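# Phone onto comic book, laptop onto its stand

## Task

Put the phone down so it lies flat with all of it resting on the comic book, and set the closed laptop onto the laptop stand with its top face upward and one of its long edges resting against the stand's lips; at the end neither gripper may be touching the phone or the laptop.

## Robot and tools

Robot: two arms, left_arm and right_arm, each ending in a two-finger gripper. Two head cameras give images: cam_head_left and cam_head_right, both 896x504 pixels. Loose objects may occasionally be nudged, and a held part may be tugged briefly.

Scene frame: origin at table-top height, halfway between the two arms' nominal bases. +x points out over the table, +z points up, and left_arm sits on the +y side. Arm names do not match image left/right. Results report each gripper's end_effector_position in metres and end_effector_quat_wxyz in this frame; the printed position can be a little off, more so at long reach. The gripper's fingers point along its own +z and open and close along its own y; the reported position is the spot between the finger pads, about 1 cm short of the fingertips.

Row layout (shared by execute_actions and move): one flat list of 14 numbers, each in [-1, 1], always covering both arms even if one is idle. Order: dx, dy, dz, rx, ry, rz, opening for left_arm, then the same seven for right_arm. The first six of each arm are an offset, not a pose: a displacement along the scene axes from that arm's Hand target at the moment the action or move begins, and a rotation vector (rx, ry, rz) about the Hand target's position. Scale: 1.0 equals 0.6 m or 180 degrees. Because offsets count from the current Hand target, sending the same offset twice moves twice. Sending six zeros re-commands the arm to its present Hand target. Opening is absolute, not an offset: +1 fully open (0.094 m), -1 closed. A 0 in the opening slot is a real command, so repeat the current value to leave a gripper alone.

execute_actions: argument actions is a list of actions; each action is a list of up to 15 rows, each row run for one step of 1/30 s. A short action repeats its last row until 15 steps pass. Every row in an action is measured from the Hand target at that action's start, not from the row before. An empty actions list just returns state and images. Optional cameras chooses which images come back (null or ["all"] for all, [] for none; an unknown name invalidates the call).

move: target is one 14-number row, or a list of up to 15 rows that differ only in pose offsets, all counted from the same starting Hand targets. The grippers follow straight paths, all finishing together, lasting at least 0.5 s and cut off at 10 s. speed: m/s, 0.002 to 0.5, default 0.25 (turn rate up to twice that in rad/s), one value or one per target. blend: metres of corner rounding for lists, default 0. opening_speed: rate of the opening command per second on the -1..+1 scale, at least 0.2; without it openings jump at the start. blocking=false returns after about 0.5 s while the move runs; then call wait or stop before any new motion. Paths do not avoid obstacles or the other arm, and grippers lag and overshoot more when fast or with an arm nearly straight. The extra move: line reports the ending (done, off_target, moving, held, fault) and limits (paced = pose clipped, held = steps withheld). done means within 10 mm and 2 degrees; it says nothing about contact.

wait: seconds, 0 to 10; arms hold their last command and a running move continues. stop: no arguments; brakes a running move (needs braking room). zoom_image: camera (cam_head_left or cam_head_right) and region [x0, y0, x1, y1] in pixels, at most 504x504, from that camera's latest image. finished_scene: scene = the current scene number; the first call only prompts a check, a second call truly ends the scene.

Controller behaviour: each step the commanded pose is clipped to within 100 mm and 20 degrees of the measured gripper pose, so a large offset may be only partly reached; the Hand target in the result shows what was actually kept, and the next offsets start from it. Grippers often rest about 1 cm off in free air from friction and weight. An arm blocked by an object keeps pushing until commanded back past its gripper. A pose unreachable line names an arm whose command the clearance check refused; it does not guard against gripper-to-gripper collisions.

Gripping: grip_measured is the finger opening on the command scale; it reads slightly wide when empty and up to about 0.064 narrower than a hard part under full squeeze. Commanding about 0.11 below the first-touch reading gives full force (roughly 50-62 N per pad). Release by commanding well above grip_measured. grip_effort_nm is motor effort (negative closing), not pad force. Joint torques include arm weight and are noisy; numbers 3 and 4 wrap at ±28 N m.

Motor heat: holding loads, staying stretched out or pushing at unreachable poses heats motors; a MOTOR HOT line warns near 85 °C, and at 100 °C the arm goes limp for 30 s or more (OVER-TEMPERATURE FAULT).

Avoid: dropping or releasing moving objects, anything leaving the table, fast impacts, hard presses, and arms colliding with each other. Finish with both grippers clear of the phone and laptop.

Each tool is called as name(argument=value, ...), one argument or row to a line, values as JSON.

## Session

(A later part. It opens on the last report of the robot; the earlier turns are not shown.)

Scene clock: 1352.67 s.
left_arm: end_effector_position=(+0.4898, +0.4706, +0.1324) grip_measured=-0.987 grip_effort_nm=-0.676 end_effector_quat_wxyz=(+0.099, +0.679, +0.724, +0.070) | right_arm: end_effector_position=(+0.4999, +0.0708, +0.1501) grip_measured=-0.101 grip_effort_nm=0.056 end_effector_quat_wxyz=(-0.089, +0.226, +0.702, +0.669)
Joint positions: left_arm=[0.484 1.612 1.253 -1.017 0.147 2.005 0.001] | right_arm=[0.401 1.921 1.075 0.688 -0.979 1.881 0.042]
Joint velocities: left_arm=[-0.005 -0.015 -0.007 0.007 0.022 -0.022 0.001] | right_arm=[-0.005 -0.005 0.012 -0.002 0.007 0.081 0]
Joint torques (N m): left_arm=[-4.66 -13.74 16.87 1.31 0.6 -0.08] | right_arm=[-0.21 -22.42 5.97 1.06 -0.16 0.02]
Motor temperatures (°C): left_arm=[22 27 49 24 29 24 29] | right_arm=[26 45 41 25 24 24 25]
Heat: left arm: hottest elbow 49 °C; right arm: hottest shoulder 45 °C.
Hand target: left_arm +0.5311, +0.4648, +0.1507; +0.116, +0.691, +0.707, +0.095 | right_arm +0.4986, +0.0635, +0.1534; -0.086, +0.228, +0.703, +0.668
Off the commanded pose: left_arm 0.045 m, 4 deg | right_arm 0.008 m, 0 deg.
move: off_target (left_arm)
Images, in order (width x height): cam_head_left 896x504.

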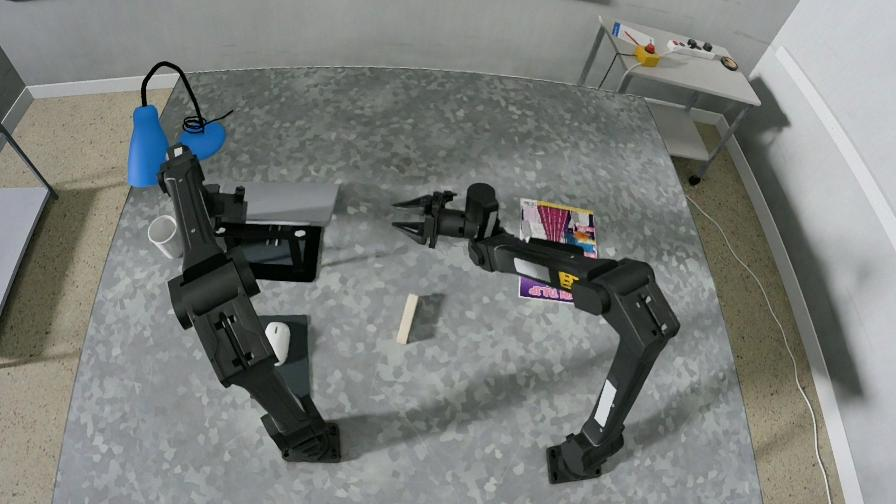

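move(
  target=[
    [-0.09,0,0.03,0,0,0,-1,0,0,0,0,0,0,-0.1],
    [-0.12,0,0.09,0,0,0,-1,0,0,0,0,0,0,-0.1],
    [-0.4,0,0.09,0,0,0,-1,0,0,0,0,0,0,-0.1],
  ],
  speed=[0.05,0.05,0.12],
)

zoom_image(
  camera="cam_head_left",
  region=[190, 170, 350, 290],
)

zoom_image(
  camera="cam_head_right",
  region=[200, 170, 360, 290],
)

zoom_image(
  camera="cam_head_right",
  region=[256, 180, 356, 230],
)

zoom_image(
  camera="cam_head_left",
  region=[240, 180, 340, 230],
)

Scene clock: 1362.07 s.
left_arm: end_effector_position=(+0.2996, +0.4684, +0.2045) grip_measured=-0.987 grip_effort_nm=-0.672 end_effector_quat_wxyz=(+0.076, +0.609, +0.782, +0.108) | right_arm: end_effector_position=(+0.4999, +0.0708, +0.1501) grip_measured=-0.101 grip_effort_nm=0.061 end_effector_quat_wxyz=(-0.089, +0.226, +0.702, +0.669)
Joint positions: left_arm=[0.733 1.108 0.957 -1.181 0.119 2.072 0.001] | right_arm=[0.401 1.921 1.075 0.688 -0.979 1.881 0.042]
Joint velocities: left_arm=[-0.005 -0.005 0.002 -0.017 0.022 0.095 0] | right_arm=[-0.005 0.005 0.002 -0.007 0.051 -0.022 -0.002]
Joint torques (N m): left_arm=[-0.38 -9.64 9.32 0.25 -0.01 0.08] | right_arm=[-0.21 -22.48 6.01 1.07 -0.15 0.02]
Motor temperatures (°C): left_arm=[22 27 49 24 29 24 29] | right_arm=[26 45 41 25 24 24 25]
Heat: left arm: hottest elbow 49 °C; right arm: hottest shoulder 45 °C.
Hand target: left_arm +0.2910, +0.4688, +0.2048; +0.116, +0.691, +0.707, +0.094 | right_arm +0.4986, +0.0635, +0.1534; -0.086, +0.228, +0.703, +0.668
Off the commanded pose: left_arm 0.009 m, 14 deg | right_arm 0.008 m, 0 deg.
joint sent to its limit (left arm) — joint 6 (wrist roll), upper limit. The joint targets are off in orientation, not in position.
move: off_target (left_arm)

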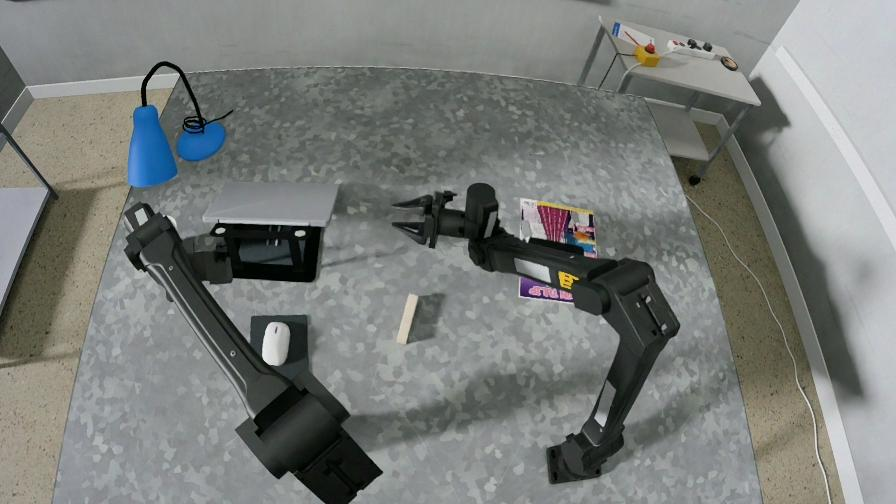

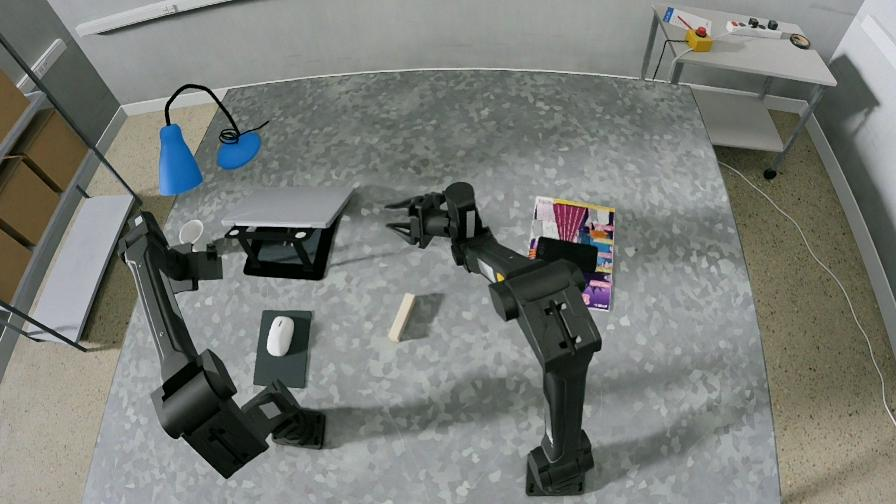

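Scaled by 3.150.

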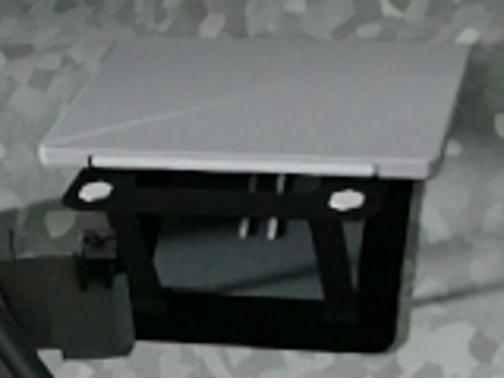

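Scaled by 3.150.

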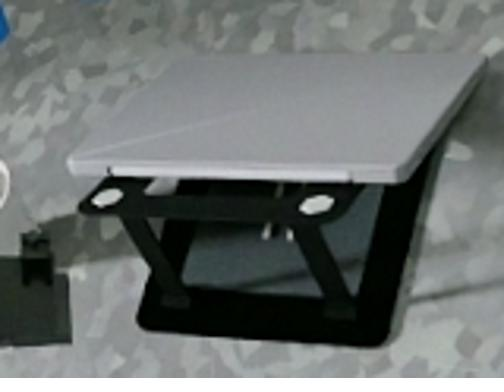

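Scaled by 5.040.

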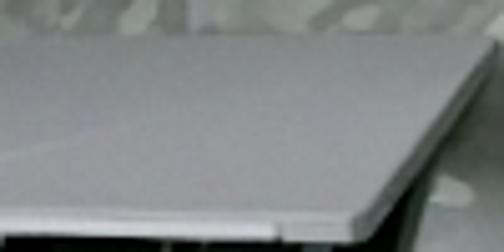

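Scaled by 5.040.

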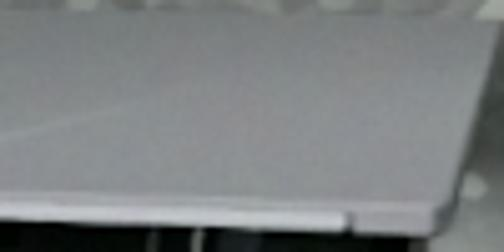

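move(
  target=[
    [0.1,-0.18,0.0,0,0,0,-1,0,0,0,0,0,0,-0.1],
    [0.285,-0.18,0.0,0,0,0,-1,0,0,0,0,0,0,-0.1],
    [0.285,-0.18,-0.07,0,0,0,-1,0,0,0,0,0,0,-0.1],
  ],
  speed=[0.12,0.08,0.03],
  cameras=["cam_head_left"],
)

zoom_image(
  camera="cam_head_left",
  region=[190, 170, 350, 290],
)

Scene clock: 1385.53 s.
left_arm: end_effector_position=(+0.4575, +0.3628, +0.1704) grip_measured=-0.987 grip_effort_nm=-0.676 end_effector_quat_wxyz=(+0.118, +0.689, +0.708, +0.097) | right_arm: end_effector_position=(+0.4999, +0.0708, +0.1501) grip_measured=-0.101 grip_effort_nm=0.056 end_effector_quat_wxyz=(-0.089, +0.226, +0.702, +0.669)
Joint positions: left_arm=[0.295 1.354 1.063 -0.996 0.12 1.85 0.001] | right_arm=[0.401 1.921 1.075 0.688 -0.979 1.881 0.042]
Joint velocities: left_arm=[-0.024 -0.005 -0.002 -0.012 -0.066 -0.007 0] | right_arm=[-0.015 0.005 -0.007 0.007 -0.022 0.037 0.001]
Joint torques (N m): left_arm=[-2.08 -11.05 9.46 1.2 0.01 -0.09] | right_arm=[-0.21 -22.48 6 1.03 -0.15 0.02]
Motor temperatures (°C): left_arm=[22 27 48 24 29 24 29] | right_arm=[26 46 41 25 24 24 25]
Heat: left arm: hottest elbow 48 °C; right arm: hottest shoulder 46 °C.
Hand target: left_arm +0.4609, +0.3578, +0.1638; +0.117, +0.691, +0.707, +0.095 | right_arm +0.4986, +0.0635, +0.1534; -0.086, +0.228, +0.703, +0.668
Off the commanded pose: left_arm 0.009 m, 1 deg | right_arm 0.008 m, 0 deg.
move: done
Images, in order (width x height): cam_head_left 896x504.

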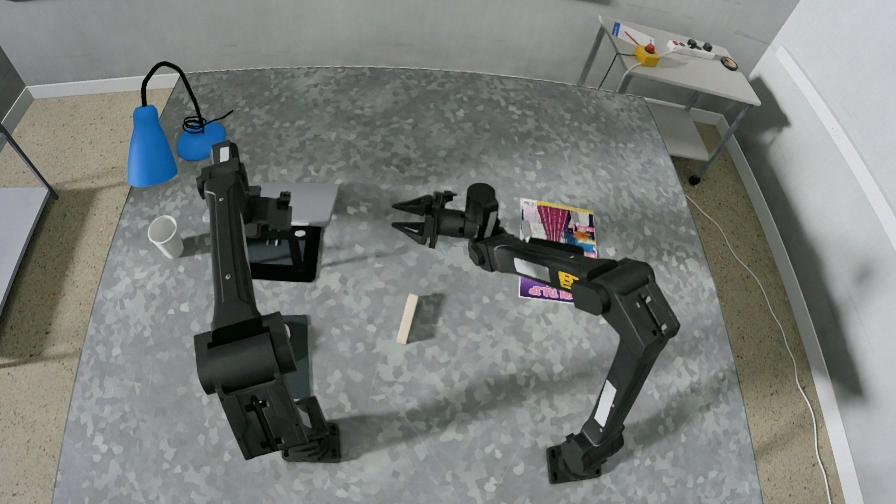

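Scaled by 3.150.

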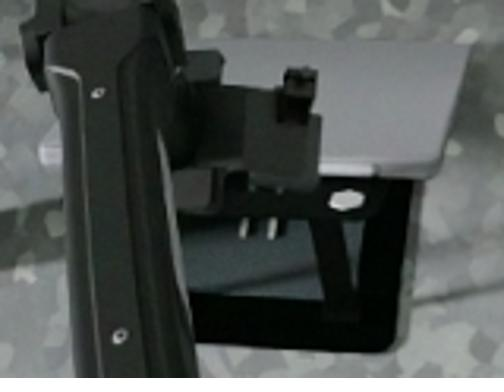

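move(
  target=[0.01,-0.01,-0.03,0,0,0,-1,0,0,0,0,0,0,-0.1],
  speed=0.02,
  cameras=["cam_head_left"],
)

zoom_image(
  camera="cam_head_left",
  region=[190, 170, 350, 290],
)

move(
  target=[0.04,0,-0.005,0,0,0,-1,0,0,0,0,0,0,-0.1],
  speed=0.03,
  cameras=["cam_head_left"],
)

zoom_image(
  camera="cam_head_left",
  region=[190, 170, 350, 290],
)

Scene clock: 1390.17 s.
left_arm: end_effector_position=(+0.4646, +0.3572, +0.1538) grip_measured=-0.987 grip_effort_nm=-0.672 end_effector_quat_wxyz=(+0.119, +0.689, +0.708, +0.098) | right_arm: end_effector_position=(+0.4999, +0.0708, +0.1501) grip_measured=-0.101 grip_effort_nm=0.051 end_effector_quat_wxyz=(-0.089, +0.226, +0.702, +0.669)
Joint positions: left_arm=[0.276 1.38 1.041 -0.944 0.115 1.832 0.001] | right_arm=[0.401 1.921 1.075 0.688 -0.979 1.881 0.042]
Joint velocities: left_arm=[-0.005 0.005 -0.002 -0.012 0.037 0.007 0] | right_arm=[-0.015 0.005 -0.012 0.002 0.007 -0.037 0]
Joint torques (N m): left_arm=[-1.9 -11.4 9.25 1.2 0.01 -0.06] | right_arm=[-0.21 -22.48 5.98 1.07 -0.15 0.02]
Motor temperatures (°C): left_arm=[22 27 47 24 29 24 29] | right_arm=[26 46 41 25 24 24 25]
Heat: left arm: hottest elbow 47 °C; right arm: hottest shoulder 46 °C.
Hand target: left_arm +0.4667, +0.3517, +0.1459; +0.117, +0.691, +0.707, +0.095 | right_arm +0.4986, +0.0635, +0.1534; -0.086, +0.228, +0.703, +0.668
Off the commanded pose: left_arm 0.010 m, 0 deg | right_arm 0.008 m, 0 deg.
move: done
Images, in order (width x height): cam_head_left 896x504.

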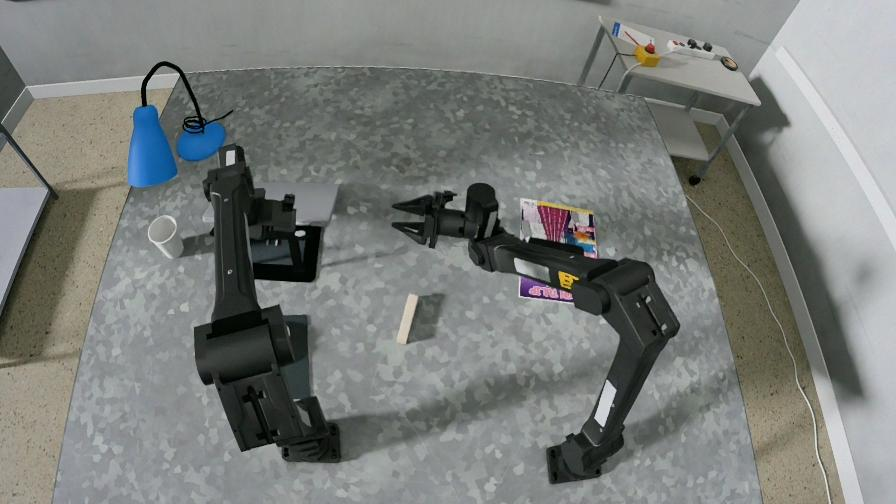

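Scaled by 3.150.

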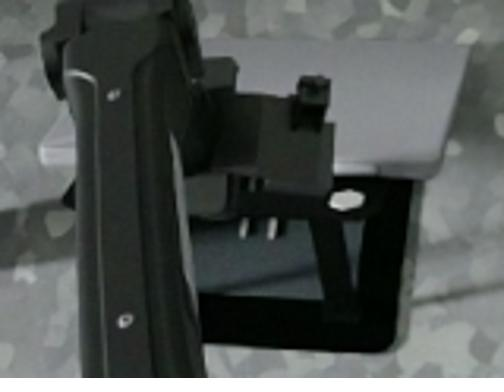

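Scene clock: 1391.40 s.
left_arm: end_effector_position=(+0.4733, +0.3506, +0.1324) grip_measured=-0.987 grip_effort_nm=-0.681 end_effector_quat_wxyz=(+0.113, +0.692, +0.708, +0.085) | right_arm: end_effector_position=(+0.4999, +0.0708, +0.1501) grip_measured=-0.101 grip_effort_nm=0.051 end_effector_quat_wxyz=(-0.089, +0.226, +0.702, +0.669)
Joint positions: left_arm=[0.255 1.433 1.041 -0.918 0.112 1.817 0.001] | right_arm=[0.401 1.921 1.075 0.688 -0.979 1.881 0.042]
Joint velocities: left_arm=[-0.005 0.005 0.007 0.012 -0.037 -0.051 0.001] | right_arm=[0.005 -0.015 -0.007 0.002 -0.007 -0.007 -0.001]
Joint torques (N m): left_arm=[-1.61 -11.46 14.02 0.66 -0.12 -0.1] | right_arm=[-0.21 -22.53 5.97 1.07 -0.15 0.02]
Motor temperatures (°C): left_arm=[22 27 47 24 29 24 29] | right_arm=[26 46 41 25 24 24 25]
Heat: left arm: hottest elbow 47 °C; right arm: hottest shoulder 46 °C.
Hand target: left_arm +0.4906, +0.3513, +0.1429; +0.117, +0.691, +0.707, +0.095 | right_arm +0.4986, +0.0635, +0.1534; -0.086, +0.228, +0.703, +0.668
Off the commanded pose: left_arm 0.020 m, 1 deg | right_arm 0.008 m, 0 deg.
move: off_target (left_arm)
Images, in order (width x height): cam_head_left 896x504.

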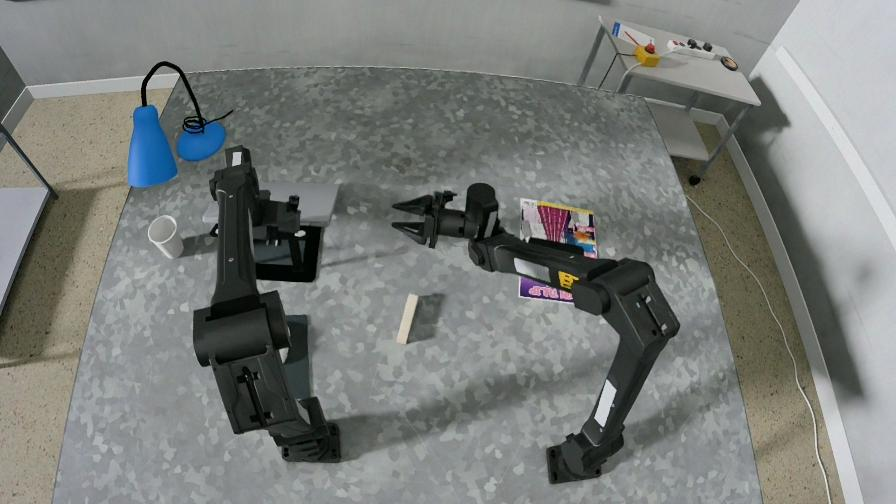

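Scaled by 3.150.

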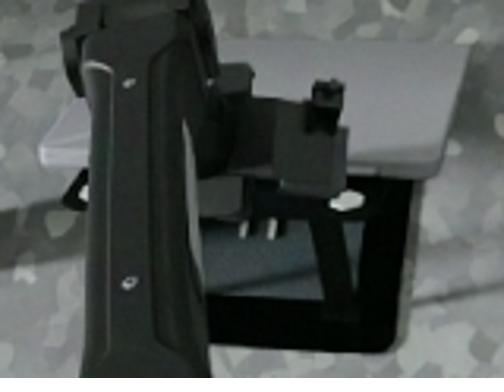

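move(
  target=[
    [-0.01,0,0.035,0,0,0,-1,0,0,0,0,0,0,-0.1],
    [0.02,0,0.035,0,0,0,-1,0,0,0,0,0,0,-0.1],
  ],
  speed=0.03,
  cameras=["cam_head_left"],
)

zoom_image(
  camera="cam_head_left",
  region=[190, 170, 350, 290],
)

Scene clock: 1396.10 s.
left_arm: end_effector_position=(+0.4777, +0.3504, +0.1412) grip_measured=-0.987 grip_effort_nm=-0.676 end_effector_quat_wxyz=(+0.106, +0.690, +0.712, +0.075) | right_arm: end_effector_position=(+0.4999, +0.0708, +0.1501) grip_measured=-0.101 grip_effort_nm=0.056 end_effector_quat_wxyz=(-0.089, +0.226, +0.702, +0.669)
Joint positions: left_arm=[0.251 1.448 1.085 -0.97 0.108 1.807 0.001] | right_arm=[0.401 1.921 1.075 0.688 -0.979 1.881 0.042]
Joint velocities: left_arm=[0.005 0.005 -0.002 0.012 0.022 -0.125 0] | right_arm=[-0.005 0.005 0.002 -0.007 0.066 -0.037 0]
Joint torques (N m): left_arm=[-2.67 -11.22 15.94 0.42 0 -0.11] | right_arm=[-0.21 -22.53 6 1.06 -0.15 0.02]
Motor temperatures (°C): left_arm=[22 27 48 24 29 24 29] | right_arm=[26 46 41 25 24 24 25]
Heat: left arm: hottest elbow 48 °C; right arm: hottest shoulder 46 °C.
Hand target: left_arm +0.5027, +0.3512, +0.1637; +0.117, +0.691, +0.707, +0.095 | right_arm +0.4986, +0.0635, +0.1534; -0.086, +0.228, +0.703, +0.668
Off the commanded pose: left_arm 0.034 m, 3 deg | right_arm 0.008 m, 0 deg.
move: off_target (left_arm)
Images, in order (width x height): cam_head_left 896x504.

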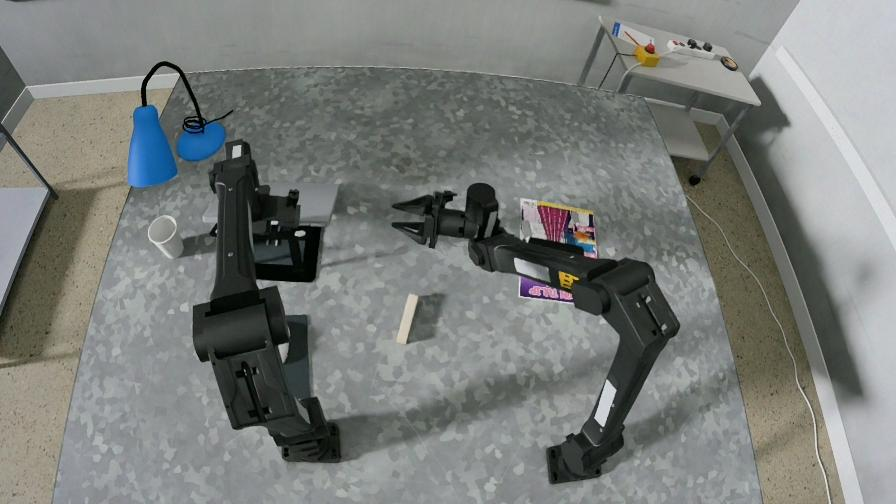

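Scaled by 3.150.

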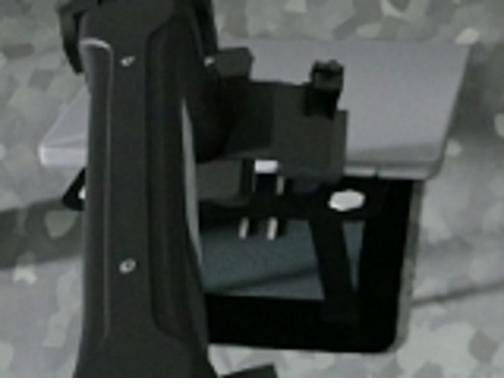

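move(
  target=[0.02,0,-0.003,0,0,0,-1,0,0,0,0,0,0,-0.1],
  speed=0.03,
  cameras=["cam_head_left"],
)

zoom_image(
  camera="cam_head_left",
  region=[190, 170, 350, 290],
)

move(
  target=[0.02,0,-0.003,0,0,0,-1,0,0,0,0,0,0,-0.1],
  speed=0.03,
  cameras=["cam_head_left"],
)

zoom_image(
  camera="cam_head_left",
  region=[190, 170, 350, 290],
)

Scene clock: 1399.73 s.
left_arm: end_effector_position=(+0.4878, +0.3503, +0.1395) grip_measured=-0.987 grip_effort_nm=-0.672 end_effector_quat_wxyz=(+0.105, +0.690, +0.712, +0.074) | right_arm: end_effector_position=(+0.4999, +0.0708, +0.1501) grip_measured=-0.101 grip_effort_nm=0.056 end_effector_quat_wxyz=(-0.089, +0.226, +0.702, +0.669)
Joint positions: left_arm=[0.244 1.476 1.111 -0.971 0.107 1.8 0.001] | right_arm=[0.401 1.921 1.075 0.688 -0.979 1.881 0.042]
Joint velocities: left_arm=[-0.005 -0.015 -0.017 -0.002 0.051 -0.051 -0.001] | right_arm=[0.024 -0.015 -0.002 -0.022 0.081 0.037 0.001]
Joint torques (N m): left_arm=[-2.67 -12.63 16.24 0.44 -0.01 -0.11] | right_arm=[-0.15 -22.53 6 1.07 -0.15 0.03]
Motor temperatures (°C): left_arm=[22 27 48 24 29 24 29] | right_arm=[26 46 41 25 24 24 25]
Heat: left arm: hottest elbow 48 °C; right arm: hottest shoulder 46 °C.
Hand target: left_arm +0.5147, +0.3510, +0.1619; +0.117, +0.691, +0.707, +0.095 | right_arm +0.4986, +0.0635, +0.1534; -0.086, +0.228, +0.703, +0.668
Off the commanded pose: left_arm 0.035 m, 3 deg | right_arm 0.008 m, 0 deg.
move: off_target (left_arm)
Images, in order (width x height): cam_head_left 896x504.

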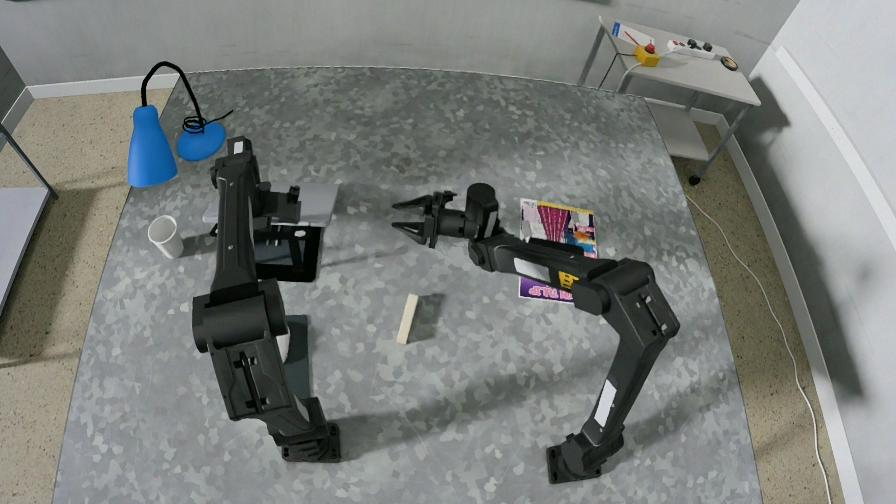

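Scaled by 3.150.

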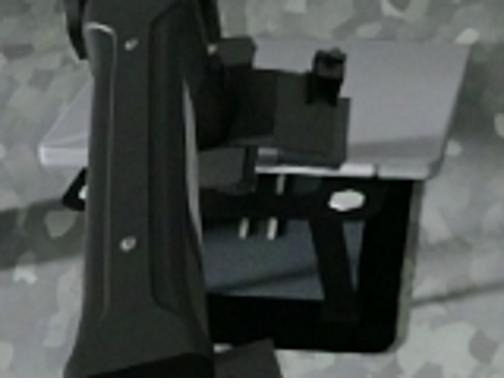

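Scene clock: 1400.60 s.
left_arm: end_effector_position=(+0.4891, +0.3502, +0.1393) grip_measured=-0.987 grip_effort_nm=-0.672 end_effector_quat_wxyz=(+0.100, +0.689, +0.714, +0.067) | right_arm: end_effector_position=(+0.4999, +0.0708, +0.1501) grip_measured=-0.101 grip_effort_nm=0.056 end_effector_quat_wxyz=(-0.089, +0.226, +0.702, +0.669)
Joint positions: left_arm=[0.241 1.488 1.127 -0.991 0.103 1.794 0.001] | right_arm=[0.401 1.921 1.075 0.688 -0.979 1.881 0.042]
Joint velocities: left_arm=[-0.005 -0.005 0.002 -0.002 0.007 0.022 -0.001] | right_arm=[-0.005 -0.015 0.007 -0.007 0.022 0.022 0]
Joint torques (N m): left_arm=[-2.84 -11.87 17.21 1.26 0.1 -0.15] | right_arm=[-0.21 -22.48 5.98 1.06 -0.16 0.02]
Motor temperatures (°C): left_arm=[22 27 48 24 29 24 29] | right_arm=[26 46 41 25 24 24 25]
Heat: left arm: hottest elbow 48 °C; right arm: hottest shoulder 46 °C.
Hand target: left_arm +0.5268, +0.3508, +0.1600; +0.117, +0.691, +0.707, +0.095 | right_arm +0.4986, +0.0635, +0.1534; -0.086, +0.228, +0.703, +0.668
Off the commanded pose: left_arm 0.043 m, 4 deg | right_arm 0.008 m, 0 deg.
move: off_target (left_arm)
Images, in order (width x height): cam_head_left 896x504.

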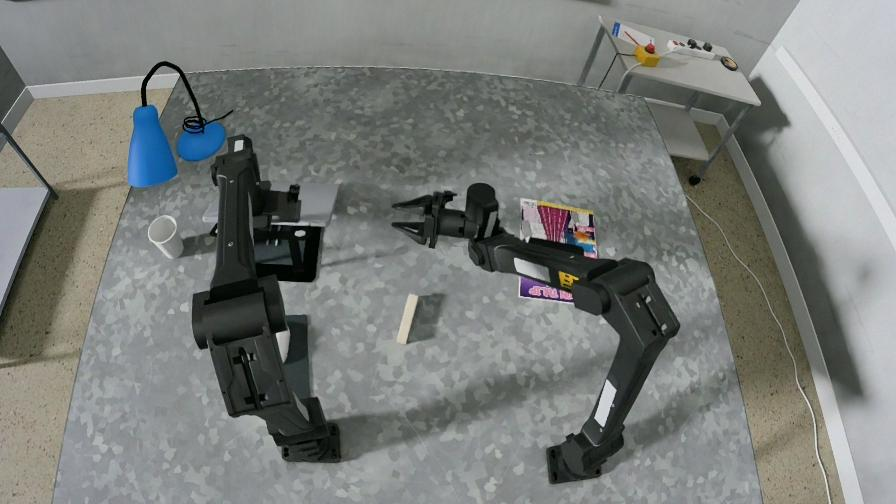

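Scaled by 3.150.

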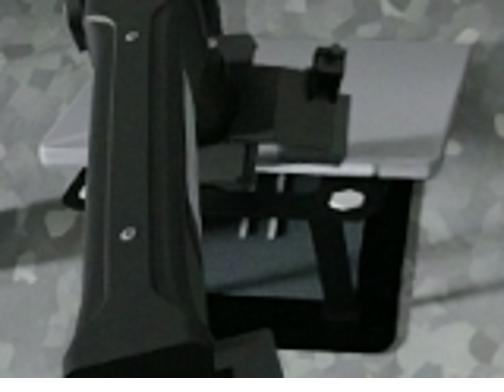

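move(
  target=[0.02,0,-0.004,0,0,0,-1,0,0,0,0,0,0,-0.1],
  speed=0.03,
  cameras=["cam_head_left"],
)

zoom_image(
  camera="cam_head_left",
  region=[190, 170, 350, 290],
)

Scene clock: 1412.97 s.
left_arm: end_effector_position=(+0.4901, +0.3502, +0.1393) grip_measured=-0.987 grip_effort_nm=-0.676 end_effector_quat_wxyz=(+0.094, +0.688, +0.717, +0.060) | right_arm: end_effector_position=(+0.4999, +0.0708, +0.1501) grip_measured=-0.101 grip_effort_nm=0.051 end_effector_quat_wxyz=(-0.089, +0.226, +0.702, +0.669)
Joint positions: left_arm=[0.24 1.501 1.143 -1.013 0.099 1.788 0.001] | right_arm=[0.401 1.921 1.075 0.688 -0.979 1.881 0.042]
Joint velocities: left_arm=[-0.005 -0.005 -0.012 -0.007 -0.022 -0.007 0] | right_arm=[-0.015 -0.015 -0.002 -0.002 -0.022 0.037 -0.001]
Joint torques (N m): left_arm=[-3.14 -10.64 18.14 1.98 0.22 -0.1] | right_arm=[-0.15 -22.53 6 1.06 -0.15 0.02]
Motor temperatures (°C): left_arm=[22 27 51 24 28 24 29] | right_arm=[26 46 41 25 24 24 25]
Heat: left arm: hottest elbow 51 °C; right arm: hottest shoulder 46 °C.
Hand target: left_arm +0.5387, +0.3507, +0.1577; +0.117, +0.691, +0.707, +0.095 | right_arm +0.4986, +0.0635, +0.1534; -0.086, +0.228, +0.703, +0.668
Off the commanded pose: left_arm 0.052 m, 5 deg | right_arm 0.008 m, 0 deg.
move: off_target (left_arm)
Images, in order (width x height): cam_head_left 896x504.

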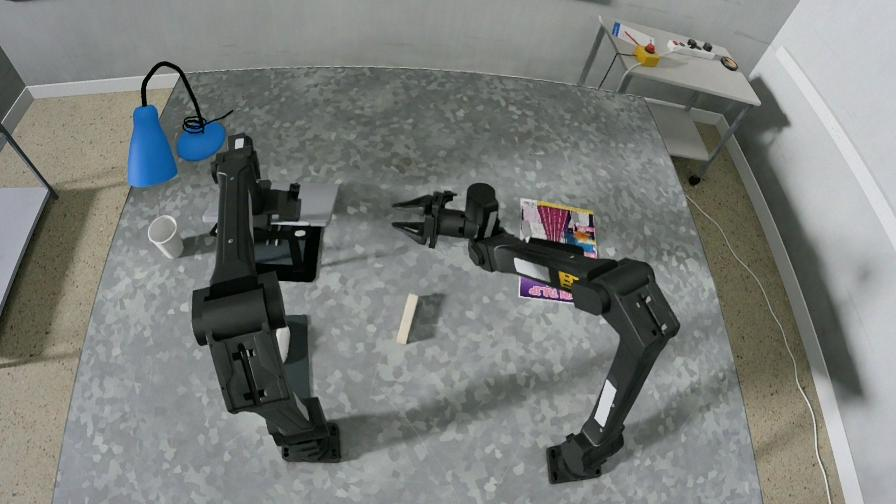

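Scaled by 3.150.

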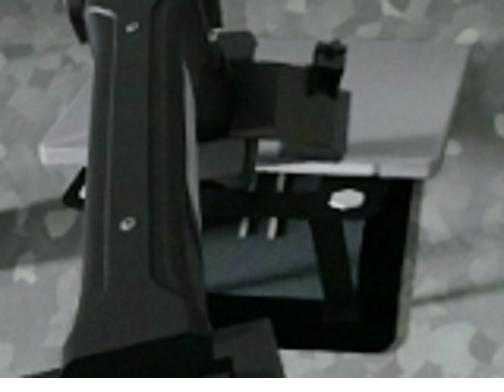

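move(
  target=[0.02,0,-0.004,0,0,0,-1,0,0,0,0,0,0,-0.1],
  speed=0.03,
  cameras=["cam_head_left"],
)

zoom_image(
  camera="cam_head_left",
  region=[190, 170, 350, 290],
)

Scene clock: 1416.00 s.
left_arm: end_effector_position=(+0.4990, +0.3504, +0.1392) grip_measured=-0.987 grip_effort_nm=-0.672 end_effector_quat_wxyz=(+0.090, +0.688, +0.718, +0.057) | right_arm: end_effector_position=(+0.4999, +0.0708, +0.1501) grip_measured=-0.101 grip_effort_nm=0.051 end_effector_quat_wxyz=(-0.089, +0.226, +0.702, +0.669)
Joint positions: left_arm=[0.234 1.528 1.175 -1.026 0.096 1.782 0.001] | right_arm=[0.401 1.921 1.075 0.688 -0.979 1.881 0.042]
Joint velocities: left_arm=[-0.005 -0.005 -0.007 -0.002 0.051 -0.081 0] | right_arm=[-0.034 0.005 0.002 -0.002 -0.037 -0.11 -0.001]
Joint torques (N m): left_arm=[-3.6 -11.4 17.81 2.48 0.23 -0.11] | right_arm=[-0.09 -22.53 5.97 1.05 -0.15 0.02]
Motor temperatures (°C): left_arm=[22 27 51 24 28 24 29] | right_arm=[26 46 40 25 24 24 25]
Heat: left arm: hottest elbow 51 °C; right arm: hottest shoulder 46 °C.
Hand target: left_arm +0.5508, +0.3505, +0.1551; +0.117, +0.691, +0.707, +0.095 | right_arm +0.4986, +0.0635, +0.1534; -0.086, +0.228, +0.703, +0.668
Off the commanded pose: left_arm 0.054 m, 6 deg | right_arm 0.008 m, 0 deg.
move: off_target (left_arm)
Images, in order (width x height): cam_head_left 896x504.

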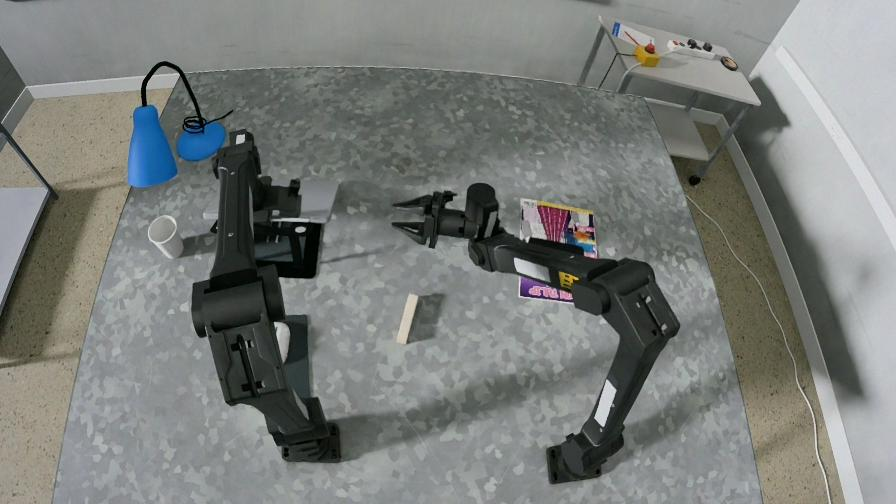

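Scaled by 3.150.

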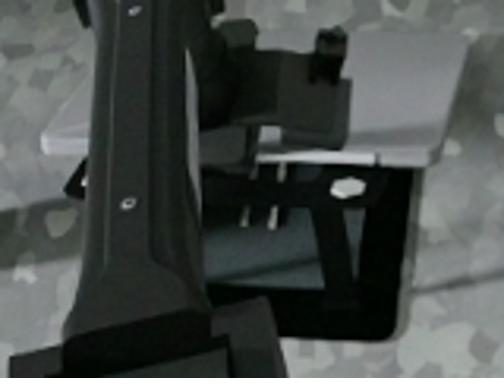

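move(
  target=[
    [-0.12,0,0.03,0,0,0,-1,0,0,0,0,0,0,-0.1],
    [-0.15,0,0.1,0,0,0,-1,0,0,0,0,0,0,-0.1],
    [-0.42,0,0.1,0,0,0,-1,0,0,0,0,0,0,-0.1],
  ],
  speed=[0.05,0.1,0.2],
  blend=0.01,
)

zoom_image(
  camera="cam_head_left",
  region=[190, 170, 350, 290],
)

zoom_image(
  camera="cam_head_right",
  region=[130, 150, 330, 300],
)

Scene clock: 1426.87 s.
left_arm: end_effector_position=(+0.3052, +0.3537, +0.2182) grip_measured=-0.987 grip_effort_nm=-0.672 end_effector_quat_wxyz=(+0.117, +0.692, +0.705, +0.098) | right_arm: end_effector_position=(+0.4999, +0.0708, +0.1501) grip_measured=-0.101 grip_effort_nm=0.056 end_effector_quat_wxyz=(-0.089, +0.226, +0.702, +0.669)
Joint positions: left_arm=[0.454 0.926 0.873 -1.255 0.162 2.014 0.001] | right_arm=[0.401 1.921 1.075 0.688 -0.979 1.881 0.042]
Joint velocities: left_arm=[-0.005 -0.015 -0.002 -0.012 -0.007 0.051 0] | right_arm=[-0.005 0.005 -0.002 -0.007 -0.007 0.066 0.001]
Joint torques (N m): left_arm=[0.09 -6.42 9.66 0.42 0.28 0.1] | right_arm=[-0.21 -22.53 5.98 1.07 -0.15 0.03]
Motor temperatures (°C): left_arm=[22 27 50 24 28 24 29] | right_arm=[26 46 40 25 24 24 25]
Heat: left arm: hottest elbow 50 °C; right arm: hottest shoulder 46 °C.
Hand target: left_arm +0.2991, +0.3548, +0.2157; +0.116, +0.691, +0.707, +0.094 | right_arm +0.4986, +0.0635, +0.1534; -0.086, +0.228, +0.703, +0.668
Off the commanded pose: left_arm 0.008 m, 0 deg | right_arm 0.008 m, 0 deg.
move: done

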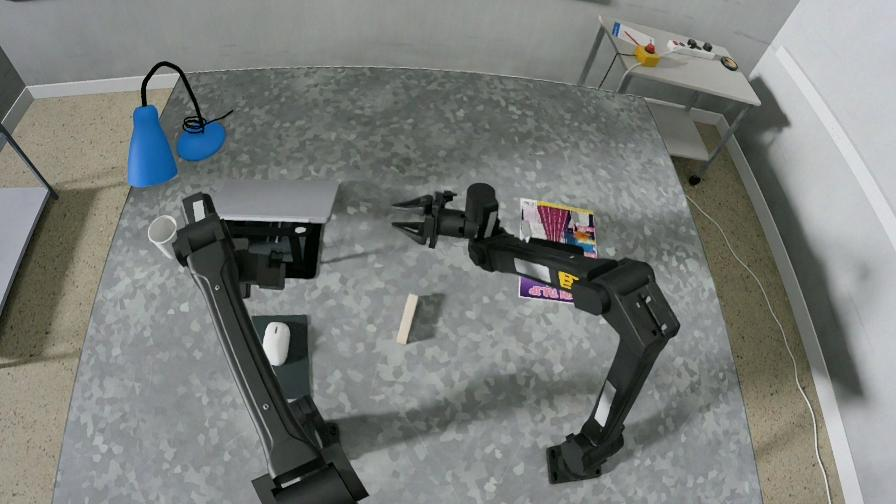

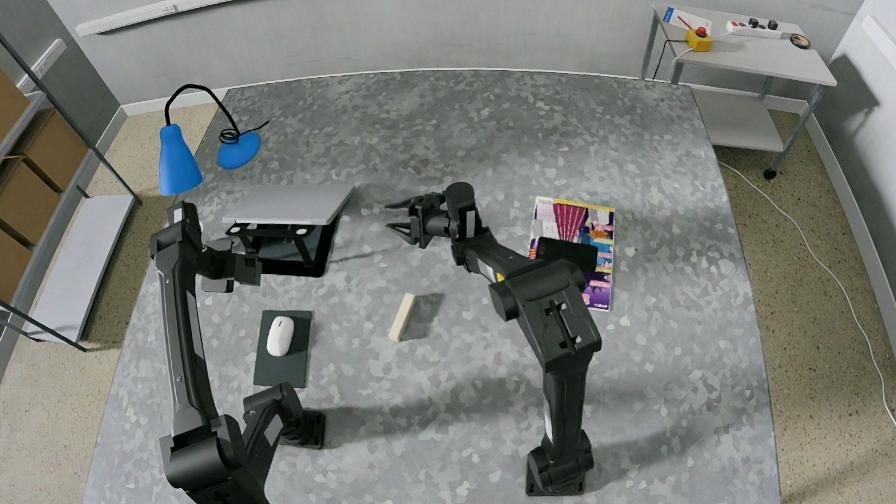

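Scaled by 3.150.

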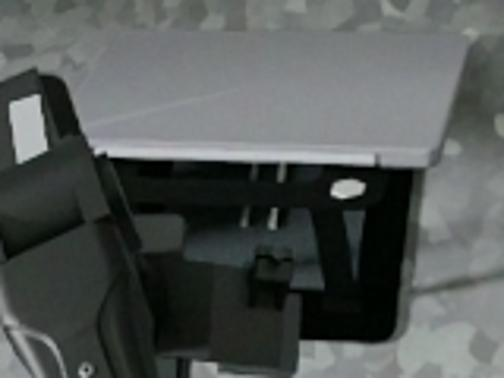

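Scaled by 2.520.

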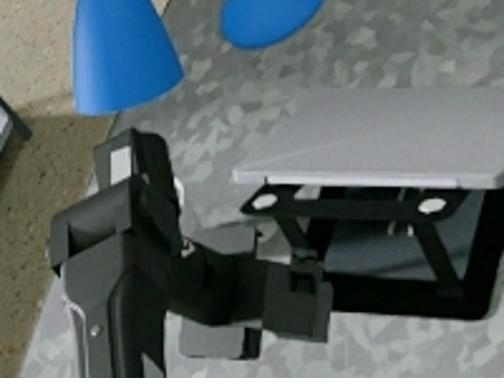

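finished_scene(
  scene=2,
)

This call ended nothing. Check each condition of the task against the scene as it is now, look again where you are not sure, and mend what is not met. Then call finished_scene again.

zoom_image(
  camera="cam_head_left",
  region=[200, 165, 360, 235],
)

zoom_image(
  camera="cam_head_right",
  region=[210, 170, 370, 240],
)

zoom_image(
  camera="cam_head_right",
  region=[490, 180, 650, 320],
)

Scaled by 3.150.

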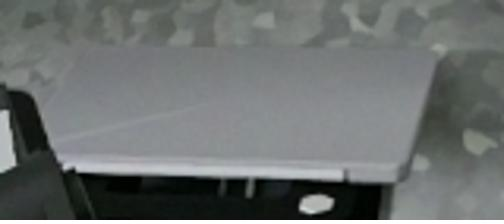

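Scaled by 3.150.

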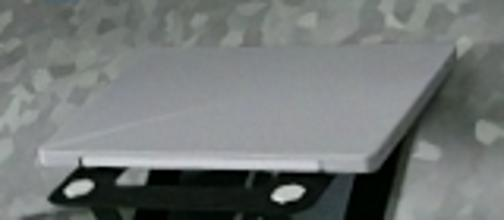

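Scaled by 3.150.

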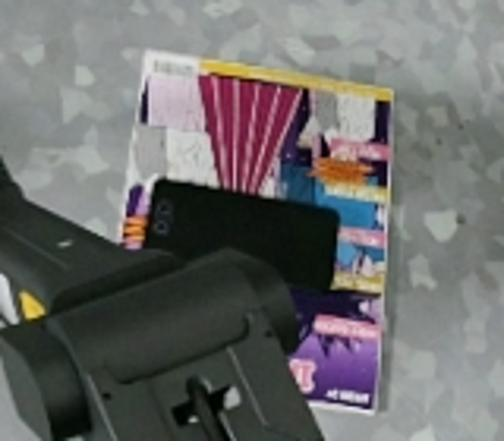

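move(
  target=[-0.12,-0.12,0,0,0,0,-1,0,0,0,0,0,0,-0.1],
  speed=0.15,
  cameras=["cam_head_left"],
)

zoom_image(
  camera="cam_head_left",
  region=[190, 170, 350, 290],
)

Scene clock: 1440.30 s.
left_arm: end_effector_position=(+0.2304, +0.2877, +0.2199) grip_measured=-0.987 grip_effort_nm=-0.667 end_effector_quat_wxyz=(+0.120, +0.689, +0.708, +0.100) | right_arm: end_effector_position=(+0.4999, +0.0708, +0.1501) grip_measured=-0.101 grip_effort_nm=0.056 end_effector_quat_wxyz=(-0.089, +0.226, +0.702, +0.669)
Joint positions: left_arm=[0.301 0.62 0.747 -1.408 0.121 1.856 0.001] | right_arm=[0.401 1.921 1.075 0.688 -0.979 1.881 0.042]
Joint velocities: left_arm=[0.005 0.005 -0.002 -0.012 0.022 -0.037 0] | right_arm=[-0.005 0.005 -0.007 -0.012 0.139 -0.007 -0.001]
Joint torques (N m): left_arm=[-2.32 -2.26 9.61 0.42 -0.01 -0.1] | right_arm=[-0.15 -22.48 6 1.07 -0.15 0.02]
Motor temperatures (°C): left_arm=[22 27 48 24 28 24 29] | right_arm=[26 46 40 25 24 24 25]
Heat: left arm: hottest elbow 48 °C; right arm: hottest shoulder 46 °C.
Hand target: left_arm +0.2270, +0.2839, +0.2164; +0.117, +0.691, +0.707, +0.095 | right_arm +0.4986, +0.0635, +0.1534; -0.086, +0.228, +0.703, +0.668
Off the commanded pose: left_arm 0.007 m, 1 deg | right_arm 0.008 m, 0 deg.
move: done
Images, in order (width x height): cam_head_left 896x504.

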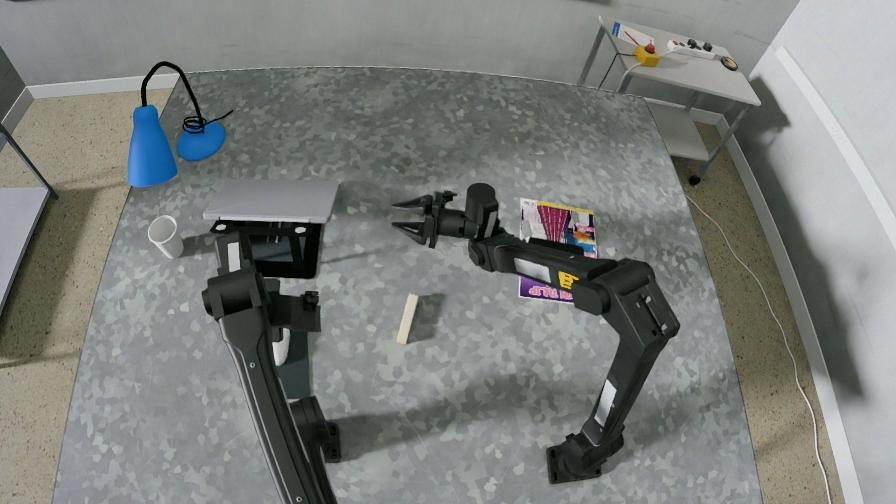

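Scaled by 3.150.

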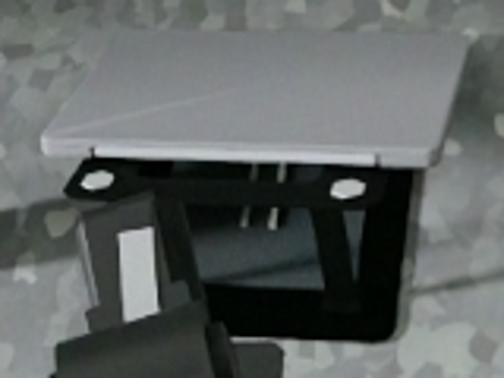

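finished_scene(
  scene=2,
)

The scene is finished: the task was done.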